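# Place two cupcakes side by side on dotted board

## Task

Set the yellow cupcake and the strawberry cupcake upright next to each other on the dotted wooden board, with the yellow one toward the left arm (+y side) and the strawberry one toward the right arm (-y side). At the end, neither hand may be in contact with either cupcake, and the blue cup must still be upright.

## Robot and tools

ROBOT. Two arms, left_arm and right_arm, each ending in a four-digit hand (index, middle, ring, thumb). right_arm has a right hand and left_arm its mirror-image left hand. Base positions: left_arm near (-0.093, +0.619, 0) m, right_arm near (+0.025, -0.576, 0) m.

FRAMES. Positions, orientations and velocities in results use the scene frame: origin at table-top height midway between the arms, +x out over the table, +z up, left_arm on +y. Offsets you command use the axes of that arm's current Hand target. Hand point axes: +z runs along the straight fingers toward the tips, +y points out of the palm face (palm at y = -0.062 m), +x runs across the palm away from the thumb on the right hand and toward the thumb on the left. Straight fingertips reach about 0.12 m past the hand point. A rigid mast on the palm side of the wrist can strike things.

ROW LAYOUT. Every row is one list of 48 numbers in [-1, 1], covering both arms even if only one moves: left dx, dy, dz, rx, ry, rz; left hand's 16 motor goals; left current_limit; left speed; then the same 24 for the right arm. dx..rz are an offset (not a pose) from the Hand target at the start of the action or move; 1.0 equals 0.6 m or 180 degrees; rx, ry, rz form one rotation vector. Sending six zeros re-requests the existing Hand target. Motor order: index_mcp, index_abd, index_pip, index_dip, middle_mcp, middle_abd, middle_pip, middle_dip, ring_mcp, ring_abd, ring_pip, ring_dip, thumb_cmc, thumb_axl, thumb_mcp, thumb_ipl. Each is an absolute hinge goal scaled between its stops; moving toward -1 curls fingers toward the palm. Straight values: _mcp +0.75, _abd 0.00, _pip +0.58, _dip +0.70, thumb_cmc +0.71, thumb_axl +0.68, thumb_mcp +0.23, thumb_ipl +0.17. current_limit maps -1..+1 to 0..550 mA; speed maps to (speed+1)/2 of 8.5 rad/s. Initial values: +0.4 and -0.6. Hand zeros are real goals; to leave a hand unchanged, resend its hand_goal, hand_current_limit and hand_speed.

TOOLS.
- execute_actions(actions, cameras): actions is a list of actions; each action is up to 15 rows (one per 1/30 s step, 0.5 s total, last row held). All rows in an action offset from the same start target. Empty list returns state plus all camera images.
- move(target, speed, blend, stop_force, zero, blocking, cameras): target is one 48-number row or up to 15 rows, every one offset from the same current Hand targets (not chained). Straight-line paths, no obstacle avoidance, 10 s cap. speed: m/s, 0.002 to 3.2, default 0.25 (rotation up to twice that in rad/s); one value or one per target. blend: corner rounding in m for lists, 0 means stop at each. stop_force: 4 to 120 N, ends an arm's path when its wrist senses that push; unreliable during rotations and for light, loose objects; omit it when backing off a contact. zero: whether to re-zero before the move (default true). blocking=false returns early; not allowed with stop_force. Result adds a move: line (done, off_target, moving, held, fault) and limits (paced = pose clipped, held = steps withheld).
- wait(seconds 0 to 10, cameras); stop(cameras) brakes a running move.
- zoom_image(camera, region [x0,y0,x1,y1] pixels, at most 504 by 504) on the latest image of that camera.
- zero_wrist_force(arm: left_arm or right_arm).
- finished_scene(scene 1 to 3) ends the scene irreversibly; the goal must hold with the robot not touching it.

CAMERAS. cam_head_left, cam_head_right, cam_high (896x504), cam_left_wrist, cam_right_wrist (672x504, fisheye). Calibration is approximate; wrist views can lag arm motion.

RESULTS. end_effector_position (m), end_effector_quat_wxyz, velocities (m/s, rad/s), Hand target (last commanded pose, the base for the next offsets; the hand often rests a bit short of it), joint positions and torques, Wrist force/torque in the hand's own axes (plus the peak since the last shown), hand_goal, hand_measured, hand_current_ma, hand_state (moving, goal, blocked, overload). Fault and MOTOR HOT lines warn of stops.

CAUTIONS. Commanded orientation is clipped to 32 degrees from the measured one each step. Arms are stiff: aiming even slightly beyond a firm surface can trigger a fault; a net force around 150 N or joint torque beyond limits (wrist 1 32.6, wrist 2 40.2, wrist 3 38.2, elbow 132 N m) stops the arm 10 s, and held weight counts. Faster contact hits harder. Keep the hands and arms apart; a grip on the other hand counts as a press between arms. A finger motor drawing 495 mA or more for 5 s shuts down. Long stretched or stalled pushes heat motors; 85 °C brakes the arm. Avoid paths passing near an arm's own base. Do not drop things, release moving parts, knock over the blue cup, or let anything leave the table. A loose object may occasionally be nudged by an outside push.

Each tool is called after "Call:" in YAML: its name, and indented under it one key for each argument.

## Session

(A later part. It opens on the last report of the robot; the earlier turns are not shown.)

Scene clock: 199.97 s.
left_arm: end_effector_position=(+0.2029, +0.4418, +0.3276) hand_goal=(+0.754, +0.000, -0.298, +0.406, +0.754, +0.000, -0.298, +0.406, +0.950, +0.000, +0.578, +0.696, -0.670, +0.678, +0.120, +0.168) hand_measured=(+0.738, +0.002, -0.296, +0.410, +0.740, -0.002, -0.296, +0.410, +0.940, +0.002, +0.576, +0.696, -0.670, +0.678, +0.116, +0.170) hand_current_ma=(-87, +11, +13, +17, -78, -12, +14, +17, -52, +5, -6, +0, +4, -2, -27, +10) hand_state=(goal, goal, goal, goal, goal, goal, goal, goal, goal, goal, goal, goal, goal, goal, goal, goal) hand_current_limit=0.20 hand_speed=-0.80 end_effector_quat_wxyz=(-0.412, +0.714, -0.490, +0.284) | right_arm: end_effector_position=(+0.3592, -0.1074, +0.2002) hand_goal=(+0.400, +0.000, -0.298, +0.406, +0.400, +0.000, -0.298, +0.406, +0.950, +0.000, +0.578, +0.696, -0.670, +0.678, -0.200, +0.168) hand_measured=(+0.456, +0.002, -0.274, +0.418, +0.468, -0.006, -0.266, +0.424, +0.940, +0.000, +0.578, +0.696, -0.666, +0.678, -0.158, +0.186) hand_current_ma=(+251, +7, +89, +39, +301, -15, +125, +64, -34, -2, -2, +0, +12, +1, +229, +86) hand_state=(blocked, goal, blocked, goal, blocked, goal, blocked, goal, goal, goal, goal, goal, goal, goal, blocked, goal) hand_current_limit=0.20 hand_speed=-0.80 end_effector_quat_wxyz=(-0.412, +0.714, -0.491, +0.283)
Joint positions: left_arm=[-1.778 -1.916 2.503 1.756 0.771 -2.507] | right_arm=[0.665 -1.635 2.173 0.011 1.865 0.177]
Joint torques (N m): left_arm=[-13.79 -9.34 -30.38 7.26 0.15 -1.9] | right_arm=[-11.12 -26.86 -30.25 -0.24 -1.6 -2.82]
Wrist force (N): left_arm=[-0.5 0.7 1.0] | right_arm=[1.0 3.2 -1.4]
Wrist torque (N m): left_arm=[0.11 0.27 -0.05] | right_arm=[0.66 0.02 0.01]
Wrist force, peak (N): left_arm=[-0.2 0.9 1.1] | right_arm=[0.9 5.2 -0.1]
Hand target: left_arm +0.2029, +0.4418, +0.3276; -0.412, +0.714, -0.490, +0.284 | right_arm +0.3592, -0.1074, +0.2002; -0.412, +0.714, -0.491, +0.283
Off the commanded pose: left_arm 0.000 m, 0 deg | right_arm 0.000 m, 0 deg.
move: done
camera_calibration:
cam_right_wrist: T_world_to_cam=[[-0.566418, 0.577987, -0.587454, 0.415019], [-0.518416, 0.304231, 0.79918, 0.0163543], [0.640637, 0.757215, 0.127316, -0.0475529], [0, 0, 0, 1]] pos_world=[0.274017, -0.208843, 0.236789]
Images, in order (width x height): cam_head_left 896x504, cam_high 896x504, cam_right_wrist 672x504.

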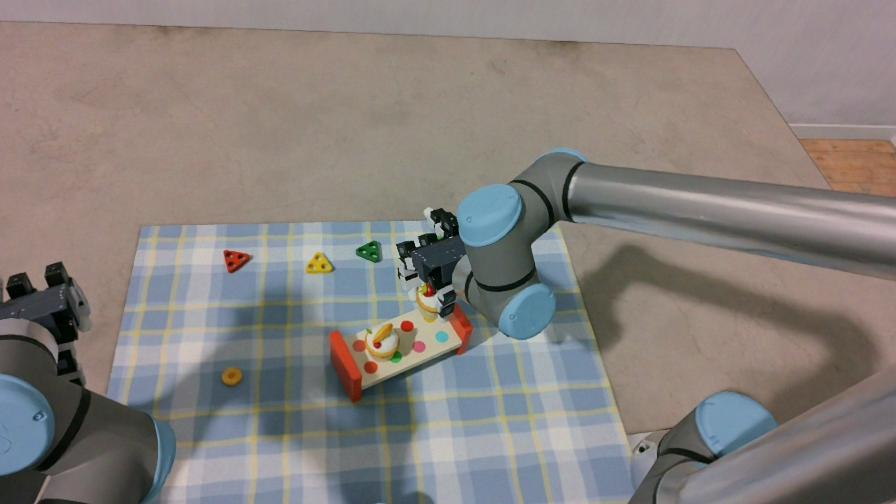

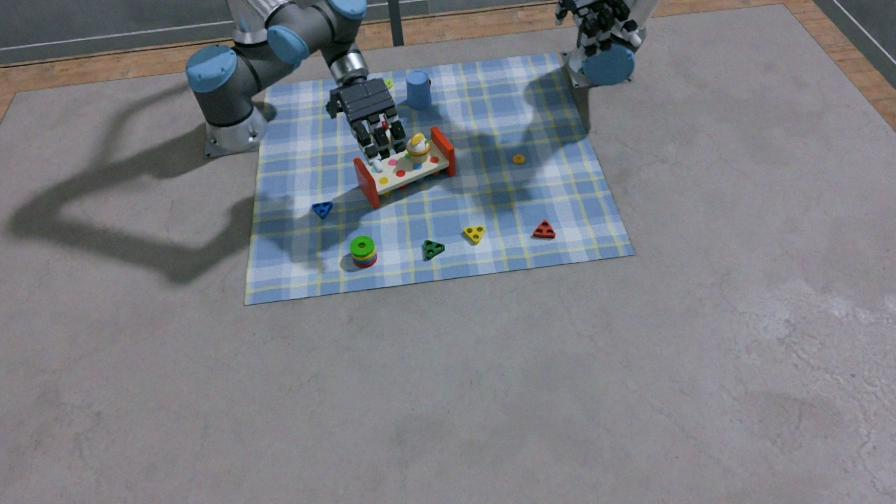

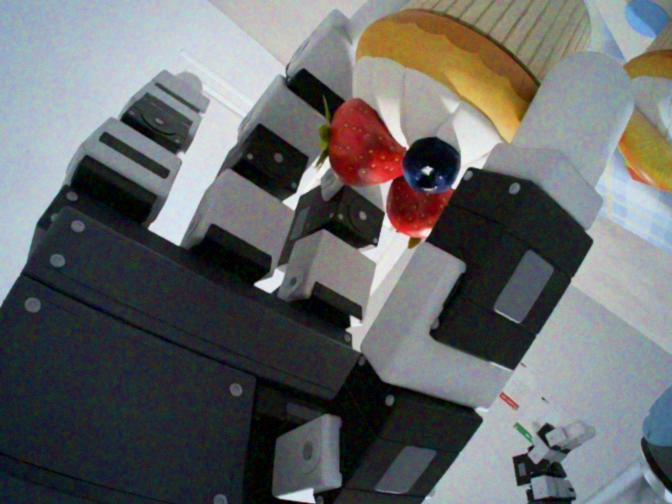

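Call:
move:
  target:
    - [0,0,0,0,0,0,0.753,0,-0.299,0.406,0.753,0,-0.299,0.406,0.95,0,0.577,0.696,-0.671,0.678,0.12,0.168,0.2,-0.8,0,0.1184,0.0683,0,0,0,0.40,0,-0.299,0.406,0.40,0,-0.299,0.406,0.95,0,0.577,0.696,-0.671,0.678,-0.2,0.168,0.2,-0.8]
    - [0,0,0,0,0,0,0.753,0,-0.299,0.406,0.753,0,-0.299,0.406,0.95,0,0.577,0.696,-0.671,0.678,0.12,0.168,0.2,-0.8,0,0.1443,0.0833,0,0,0,0.40,0,-0.299,0.406,0.40,0,-0.299,0.406,0.95,0,0.577,0.696,-0.671,0.678,-0.2,0.168,0.2,-0.8]
  speed: [0.1, 0.02]
  stop_force: 6
  cameras: ["cam_high","cam_right_wrist"]

Call:
execute_actions:
  actions:
    - [[0,0,0,0,0,0,0.753,0,-0.299,0.406,0.753,0,-0.299,0.406,0.95,0,0.577,0.696,-0.671,0.678,0.12,0.168,0.2,-0.8,0,0,0,0,0,0,0.49,0,-0.299,0.406,0.49,0,-0.299,0.406,0.95,0,0.577,0.696,-0.671,0.678,-0.12,0.168,0.2,-0.9]]
    - [[0,0,0,0,0,0,0.753,0,-0.299,0.406,0.753,0,-0.299,0.406,0.95,0,0.577,0.696,-0.671,0.678,0.12,0.168,0.2,-0.8,0,0,0,0,0,0,0.753,0,-0.299,0.406,0.753,0,-0.299,0.406,0.95,0,0.577,0.696,-0.671,0.678,0.12,0.168,0.2,-0.8]]
    - [[0,0,0,0,0,0,0.753,0,-0.299,0.406,0.753,0,-0.299,0.406,0.95,0,0.577,0.696,-0.671,0.678,0.12,0.168,0.2,-0.8,0,0,0,0,0,0,0.753,0,-0.299,0.406,0.753,0,-0.299,0.406,0.95,0,0.577,0.696,-0.671,0.678,0.12,0.168,0.2,-0.8]]
  cameras: ["cam_right_wrist"]

Call:
move:
  target: [0,0,0,0,0,0,0.753,0,-0.299,0.406,0.753,0,-0.299,0.406,0.95,0,0.577,0.696,-0.671,0.678,0.12,0.168,0.2,-0.8,0,-0.2165,-0.125,0,0,0,0.753,0,-0.299,0.406,0.753,0,-0.299,0.406,0.95,0,0.577,0.696,-0.671,0.678,0.12,0.168,0.2,-0.8]
  speed: 0.2
  cameras: ["cam_high","cam_head_left","cam_head_right"]

Scene clock: 216.33 s.
left_arm: end_effector_position=(+0.2029, +0.4418, +0.3276) hand_goal=(+0.754, +0.000, -0.298, +0.406, +0.754, +0.000, -0.298, +0.406, +0.950, +0.000, +0.578, +0.696, -0.670, +0.678, +0.120, +0.168) hand_measured=(+0.738, +0.002, -0.296, +0.410, +0.740, -0.002, -0.296, +0.410, +0.940, +0.002, +0.576, +0.696, -0.670, +0.678, +0.116, +0.170) hand_current_ma=(-87, +11, +13, +17, -78, -12, +14, +17, -52, +5, -6, +0, +4, -2, -27, +10) hand_state=(goal, goal, goal, goal, goal, goal, goal, goal, goal, goal, goal, goal, goal, goal, goal, goal) hand_current_limit=0.20 hand_speed=-0.80 end_effector_quat_wxyz=(-0.412, +0.714, -0.490, +0.284) | right_arm: end_effector_position=(+0.3592, -0.1074, +0.1037) hand_goal=(+0.400, +0.000, -0.298, +0.406, +0.400, +0.000, -0.298, +0.406, +0.950, +0.000, +0.578, +0.696, -0.670, +0.678, -0.200, +0.168) hand_measured=(+0.426, +0.002, -0.288, +0.410, +0.448, -0.024, -0.288, +0.408, +0.940, +0.000, +0.578, +0.696, -0.668, +0.678, -0.174, +0.178) hand_current_ma=(+109, +7, +34, +11, +207, -80, +33, +4, -36, -2, -2, +0, +5, +3, +129, +49) hand_state=(blocked, goal, goal, goal, blocked, blocked, goal, goal, goal, goal, goal, goal, goal, goal, blocked, goal) hand_current_limit=0.20 hand_speed=-0.80 end_effector_quat_wxyz=(-0.412, +0.714, -0.491, +0.283)
Joint positions: left_arm=[-1.778 -1.916 2.503 1.756 0.771 -2.507] | right_arm=[0.665 -1.516 2.266 -0.201 1.865 0.177]
Joint torques (N m): left_arm=[-12.92 -12.44 -29.53 7.54 0.09 -1.52] | right_arm=[10.69 -50.45 -36.93 -1.71 0.94 1.69]
Wrist force (N): left_arm=[-0.3 0.7 0.8] | right_arm=[1.8 0.3 -1.2]
Wrist torque (N m): left_arm=[0.13 0.24 -0.03] | right_arm=[0.80 0.07 -0.11]
Wrist force, peak (N): left_arm=[-0.6 0.6 1.2] | right_arm=[3.5 -8.7 -2.5]
Hand target: left_arm +0.2029, +0.4418, +0.3276; -0.412, +0.714, -0.490, +0.284 | right_arm +0.3592, -0.1074, +0.1037; -0.412, +0.714, -0.491, +0.283 (not the last commanded pose)
Off the commanded pose: left_arm 0.000 m, 0 deg | right_arm 0.003 m, 0 deg.
move: contact (right_arm); path passed 1 of 2 targets
camera_calibration:
cam_right_wrist: T_world_to_cam=[[-0.566357, 0.577952, -0.587546, 0.358261], [-0.518481, 0.304298, 0.799112, 0.0934863], [0.640638, 0.757215, 0.127316, -0.0353429], [0, 0, 0, 1]] pos_world=[0.274017, -0.208743, 0.140289]
Images, in order (width x height): cam_high 896x504, cam_right_wrist 672x504.

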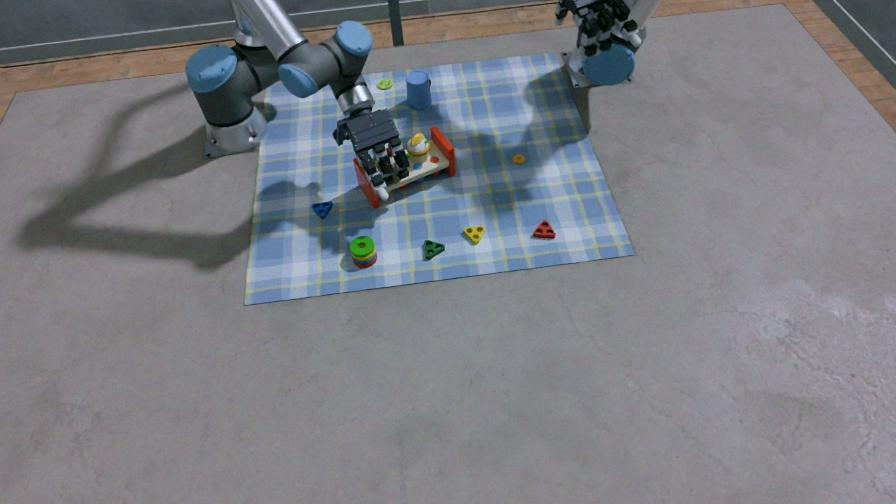

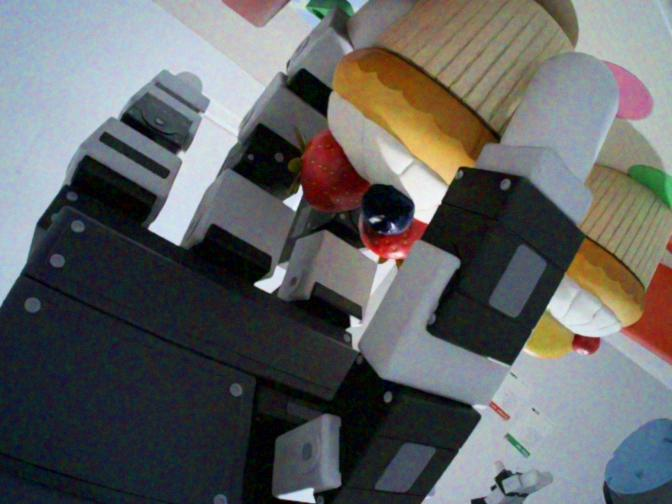

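Scene clock: 218.03 s.
left_arm: end_effector_position=(+0.2029, +0.4418, +0.3276) hand_goal=(+0.754, +0.000, -0.298, +0.406, +0.754, +0.000, -0.298, +0.406, +0.950, +0.000, +0.578, +0.696, -0.670, +0.678, +0.120, +0.168) hand_measured=(+0.738, +0.002, -0.296, +0.410, +0.740, -0.002, -0.296, +0.410, +0.940, +0.002, +0.576, +0.696, -0.670, +0.678, +0.116, +0.170) hand_current_ma=(-87, +11, +13, +17, -78, -12, +14, +17, -52, +5, -6, +0, +4, -2, -27, +10) hand_state=(goal, goal, goal, goal, goal, goal, goal, goal, goal, goal, goal, goal, goal, goal, goal, goal) hand_current_limit=0.20 hand_speed=-0.80 end_effector_quat_wxyz=(-0.412, +0.714, -0.490, +0.284) | right_arm: end_effector_position=(+0.3592, -0.1074, +0.1037) hand_goal=(+0.754, +0.000, -0.298, +0.406, +0.754, +0.000, -0.298, +0.406, +0.950, +0.000, +0.578, +0.696, -0.670, +0.678, +0.120, +0.168) hand_measured=(+0.736, +0.002, -0.296, +0.408, +0.738, -0.004, -0.298, +0.406, +0.940, +0.000, +0.578, +0.696, -0.668, +0.678, +0.116, +0.170) hand_current_ma=(-73, +7, +4, +6, -58, -9, +0, +2, -36, -2, -2, +0, +5, +3, -20, +6) hand_state=(goal, goal, goal, goal, goal, goal, goal, goal, goal, goal, goal, goal, goal, goal, goal, goal) hand_current_limit=0.20 hand_speed=-0.80 end_effector_quat_wxyz=(-0.412, +0.714, -0.491, +0.283)
Joint positions: left_arm=[-1.778 -1.916 2.503 1.756 0.771 -2.507] | right_arm=[0.665 -1.516 2.266 -0.201 1.865 0.177]
Joint torques (N m): left_arm=[-14.98 -10.28 -30.07 7.07 0.2 -1.38] | right_arm=[10.11 -51.18 -36.93 -1.83 1.02 1.72]
Wrist force (N): left_arm=[-0.4 0.5 1.0] | right_arm=[0.8 2.7 -1.7]
Wrist torque (N m): left_arm=[0.09 0.25 -0.03] | right_arm=[0.64 0.02 0.00]
Wrist force, peak (N): left_arm=[-0.3 0.7 1.1] | right_arm=[1.0 3.0 -2.4]
Hand target: left_arm +0.2029, +0.4418, +0.3276; -0.412, +0.714, -0.490, +0.284 | right_arm +0.3592, -0.1074, +0.1037; -0.412, +0.714, -0.491, +0.283
Off the commanded pose: left_arm 0.000 m, 0 deg | right_arm 0.000 m, 0 deg.
Step readings (end_effector_position of left_arm | right_arm):
0: (+0.2029, +0.4418, +0.3276) | (+0.3592, -0.1074, +0.1037)
1: (+0.2029, +0.4418, +0.3276) | (+0.3592, -0.1074, +0.1037)
2: (+0.2029, +0.4418, +0.3276) | (+0.3592, -0.1074, +0.1037)
4: (+0.2029, +0.4418, +0.3276) | (+0.3592, -0.1074, +0.1037)
8: (+0.2029, +0.4418, +0.3276) | (+0.3592, -0.1074, +0.1037)
15: (+0.2029, +0.4418, +0.3276) | (+0.3592, -0.1074, +0.1037)
16: (+0.2029, +0.4418, +0.3276) | (+0.3592, -0.1074, +0.1037)
17: (+0.2029, +0.4418, +0.3276) | (+0.3592, -0.1074, +0.1037)
19: (+0.2029, +0.4418, +0.3276) | (+0.3592, -0.1074, +0.1037)
23: (+0.2029, +0.4418, +0.3276) | (+0.3592, -0.1074, +0.1037)
30: (+0.2029, +0.4418, +0.3276) | (+0.3592, -0.1074, +0.1037)
31: (+0.2029, +0.4418, +0.3276) | (+0.3592, -0.1074, +0.1037)
32: (+0.2029, +0.4418, +0.3276) | (+0.3592, -0.1074, +0.1037)
34: (+0.2029, +0.4418, +0.3276) | (+0.3592, -0.1074, +0.1037)
38: (+0.2029, +0.4418, +0.3276) | (+0.3592, -0.1074, +0.1037)
45: (+0.2029, +0.4418, +0.3276) | (+0.3592, -0.1074, +0.1037)
camera_calibration:
cam_right_wrist: T_world_to_cam=[[-0.566388, 0.57797, -0.5875, 0.358267], [-0.518448, 0.304264, 0.799146, 0.0934654], [0.640637, 0.757215, 0.127316, -0.0353428], [0, 0, 0, 1]] pos_world=[0.274017, -0.208743, 0.140289]
Images, in order (width x height): cam_right_wrist 672x504.

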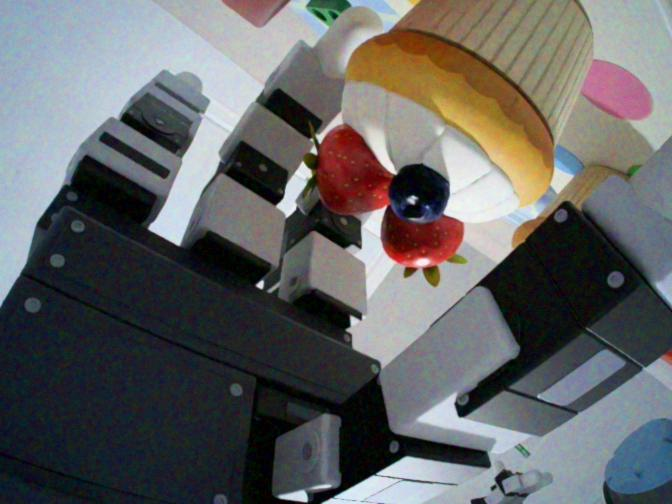

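Scene clock: 219.23 s.
left_arm: end_effector_position=(+0.2029, +0.4418, +0.3276) hand_goal=(+0.754, +0.000, -0.298, +0.406, +0.754, +0.000, -0.298, +0.406, +0.950, +0.000, +0.578, +0.696, -0.670, +0.678, +0.120, +0.168) hand_measured=(+0.738, +0.002, -0.296, +0.410, +0.740, -0.002, -0.296, +0.410, +0.940, +0.002, +0.576, +0.696, -0.670, +0.678, +0.116, +0.170) hand_current_ma=(-87, +11, +13, +17, -78, -12, +14, +17, -52, +5, -6, +0, +4, -2, -27, +10) hand_state=(goal, goal, goal, goal, goal, goal, goal, goal, goal, goal, goal, goal, goal, goal, goal, goal) hand_current_limit=0.20 hand_speed=-0.80 end_effector_quat_wxyz=(-0.412, +0.714, -0.490, +0.284) | right_arm: end_effector_position=(+0.3592, -0.1075, +0.2536) hand_goal=(+0.754, +0.000, -0.298, +0.406, +0.754, +0.000, -0.298, +0.406, +0.950, +0.000, +0.578, +0.696, -0.670, +0.678, +0.120, +0.168) hand_measured=(+0.738, +0.002, -0.296, +0.408, +0.740, -0.004, -0.298, +0.406, +0.940, +0.000, +0.578, +0.696, -0.668, +0.678, +0.116, +0.170) hand_current_ma=(-63, +7, +4, +6, -50, -9, +0, +2, -36, -2, -2, +0, +5, +3, -18, +6) hand_state=(goal, goal, goal, goal, goal, goal, goal, goal, goal, goal, goal, goal, goal, goal, goal, goal) hand_current_limit=0.20 hand_speed=-0.80 end_effector_quat_wxyz=(-0.412, +0.714, -0.491, +0.283)
Joint positions: left_arm=[-1.778 -1.916 2.503 1.756 0.771 -2.507] | right_arm=[0.665 -1.683 2.11 0.122 1.865 0.177]
Joint torques (N m): left_arm=[-12.01 -11.34 -30.52 7.6 0.18 -1.66] | right_arm=[-11.17 -40.62 -42.35 1.87 -1.2 0.22]
Wrist force (N): left_arm=[-0.5 0.7 0.8] | right_arm=[0.7 2.9 -1.5]
Wrist torque (N m): left_arm=[0.13 0.26 -0.05] | right_arm=[0.63 0.04 -0.06]
Wrist force, peak (N): left_arm=[-0.4 0.9 1.0] | right_arm=[0.8 4.9 -0.8]
Hand target: left_arm +0.2029, +0.4418, +0.3276; -0.412, +0.714, -0.490, +0.284 | right_arm +0.3592, -0.1075, +0.2537; -0.412, +0.714, -0.491, +0.283
Off the commanded pose: left_arm 0.000 m, 0 deg | right_arm 0.000 m, 0 deg.
move: done
Images, in order (width x height): cam_head_left 896x504, cam_head_right 896x504, cam_high 896x504.

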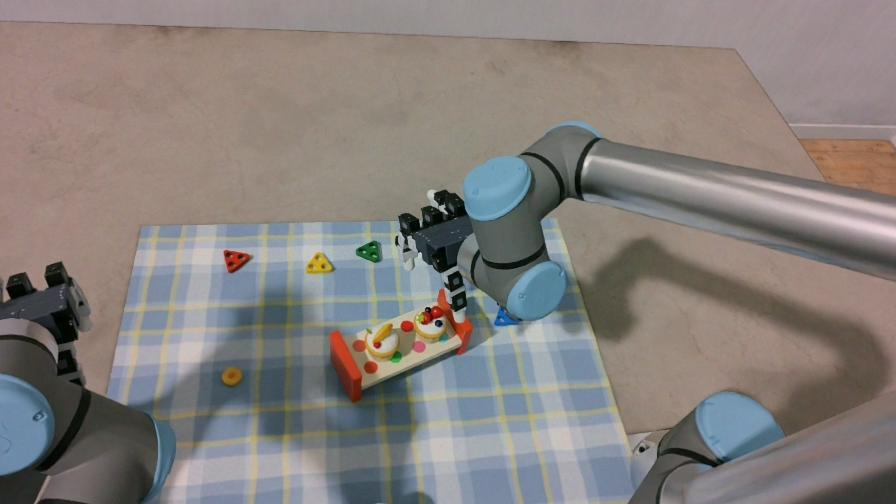

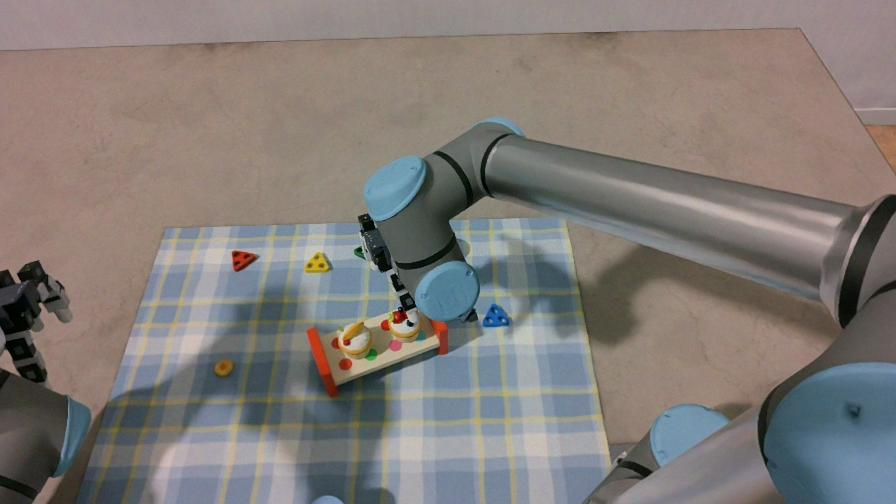

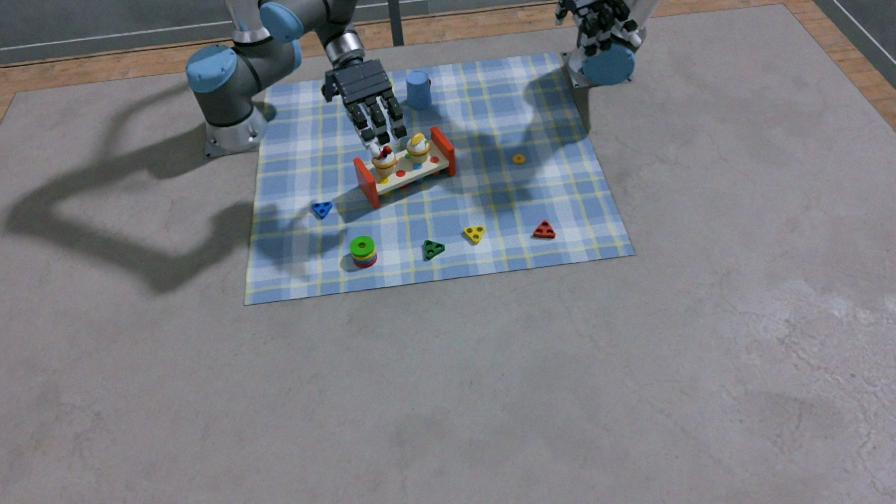

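Call:
finished_scene:
  scene: 3

The scene is finished: the task was done.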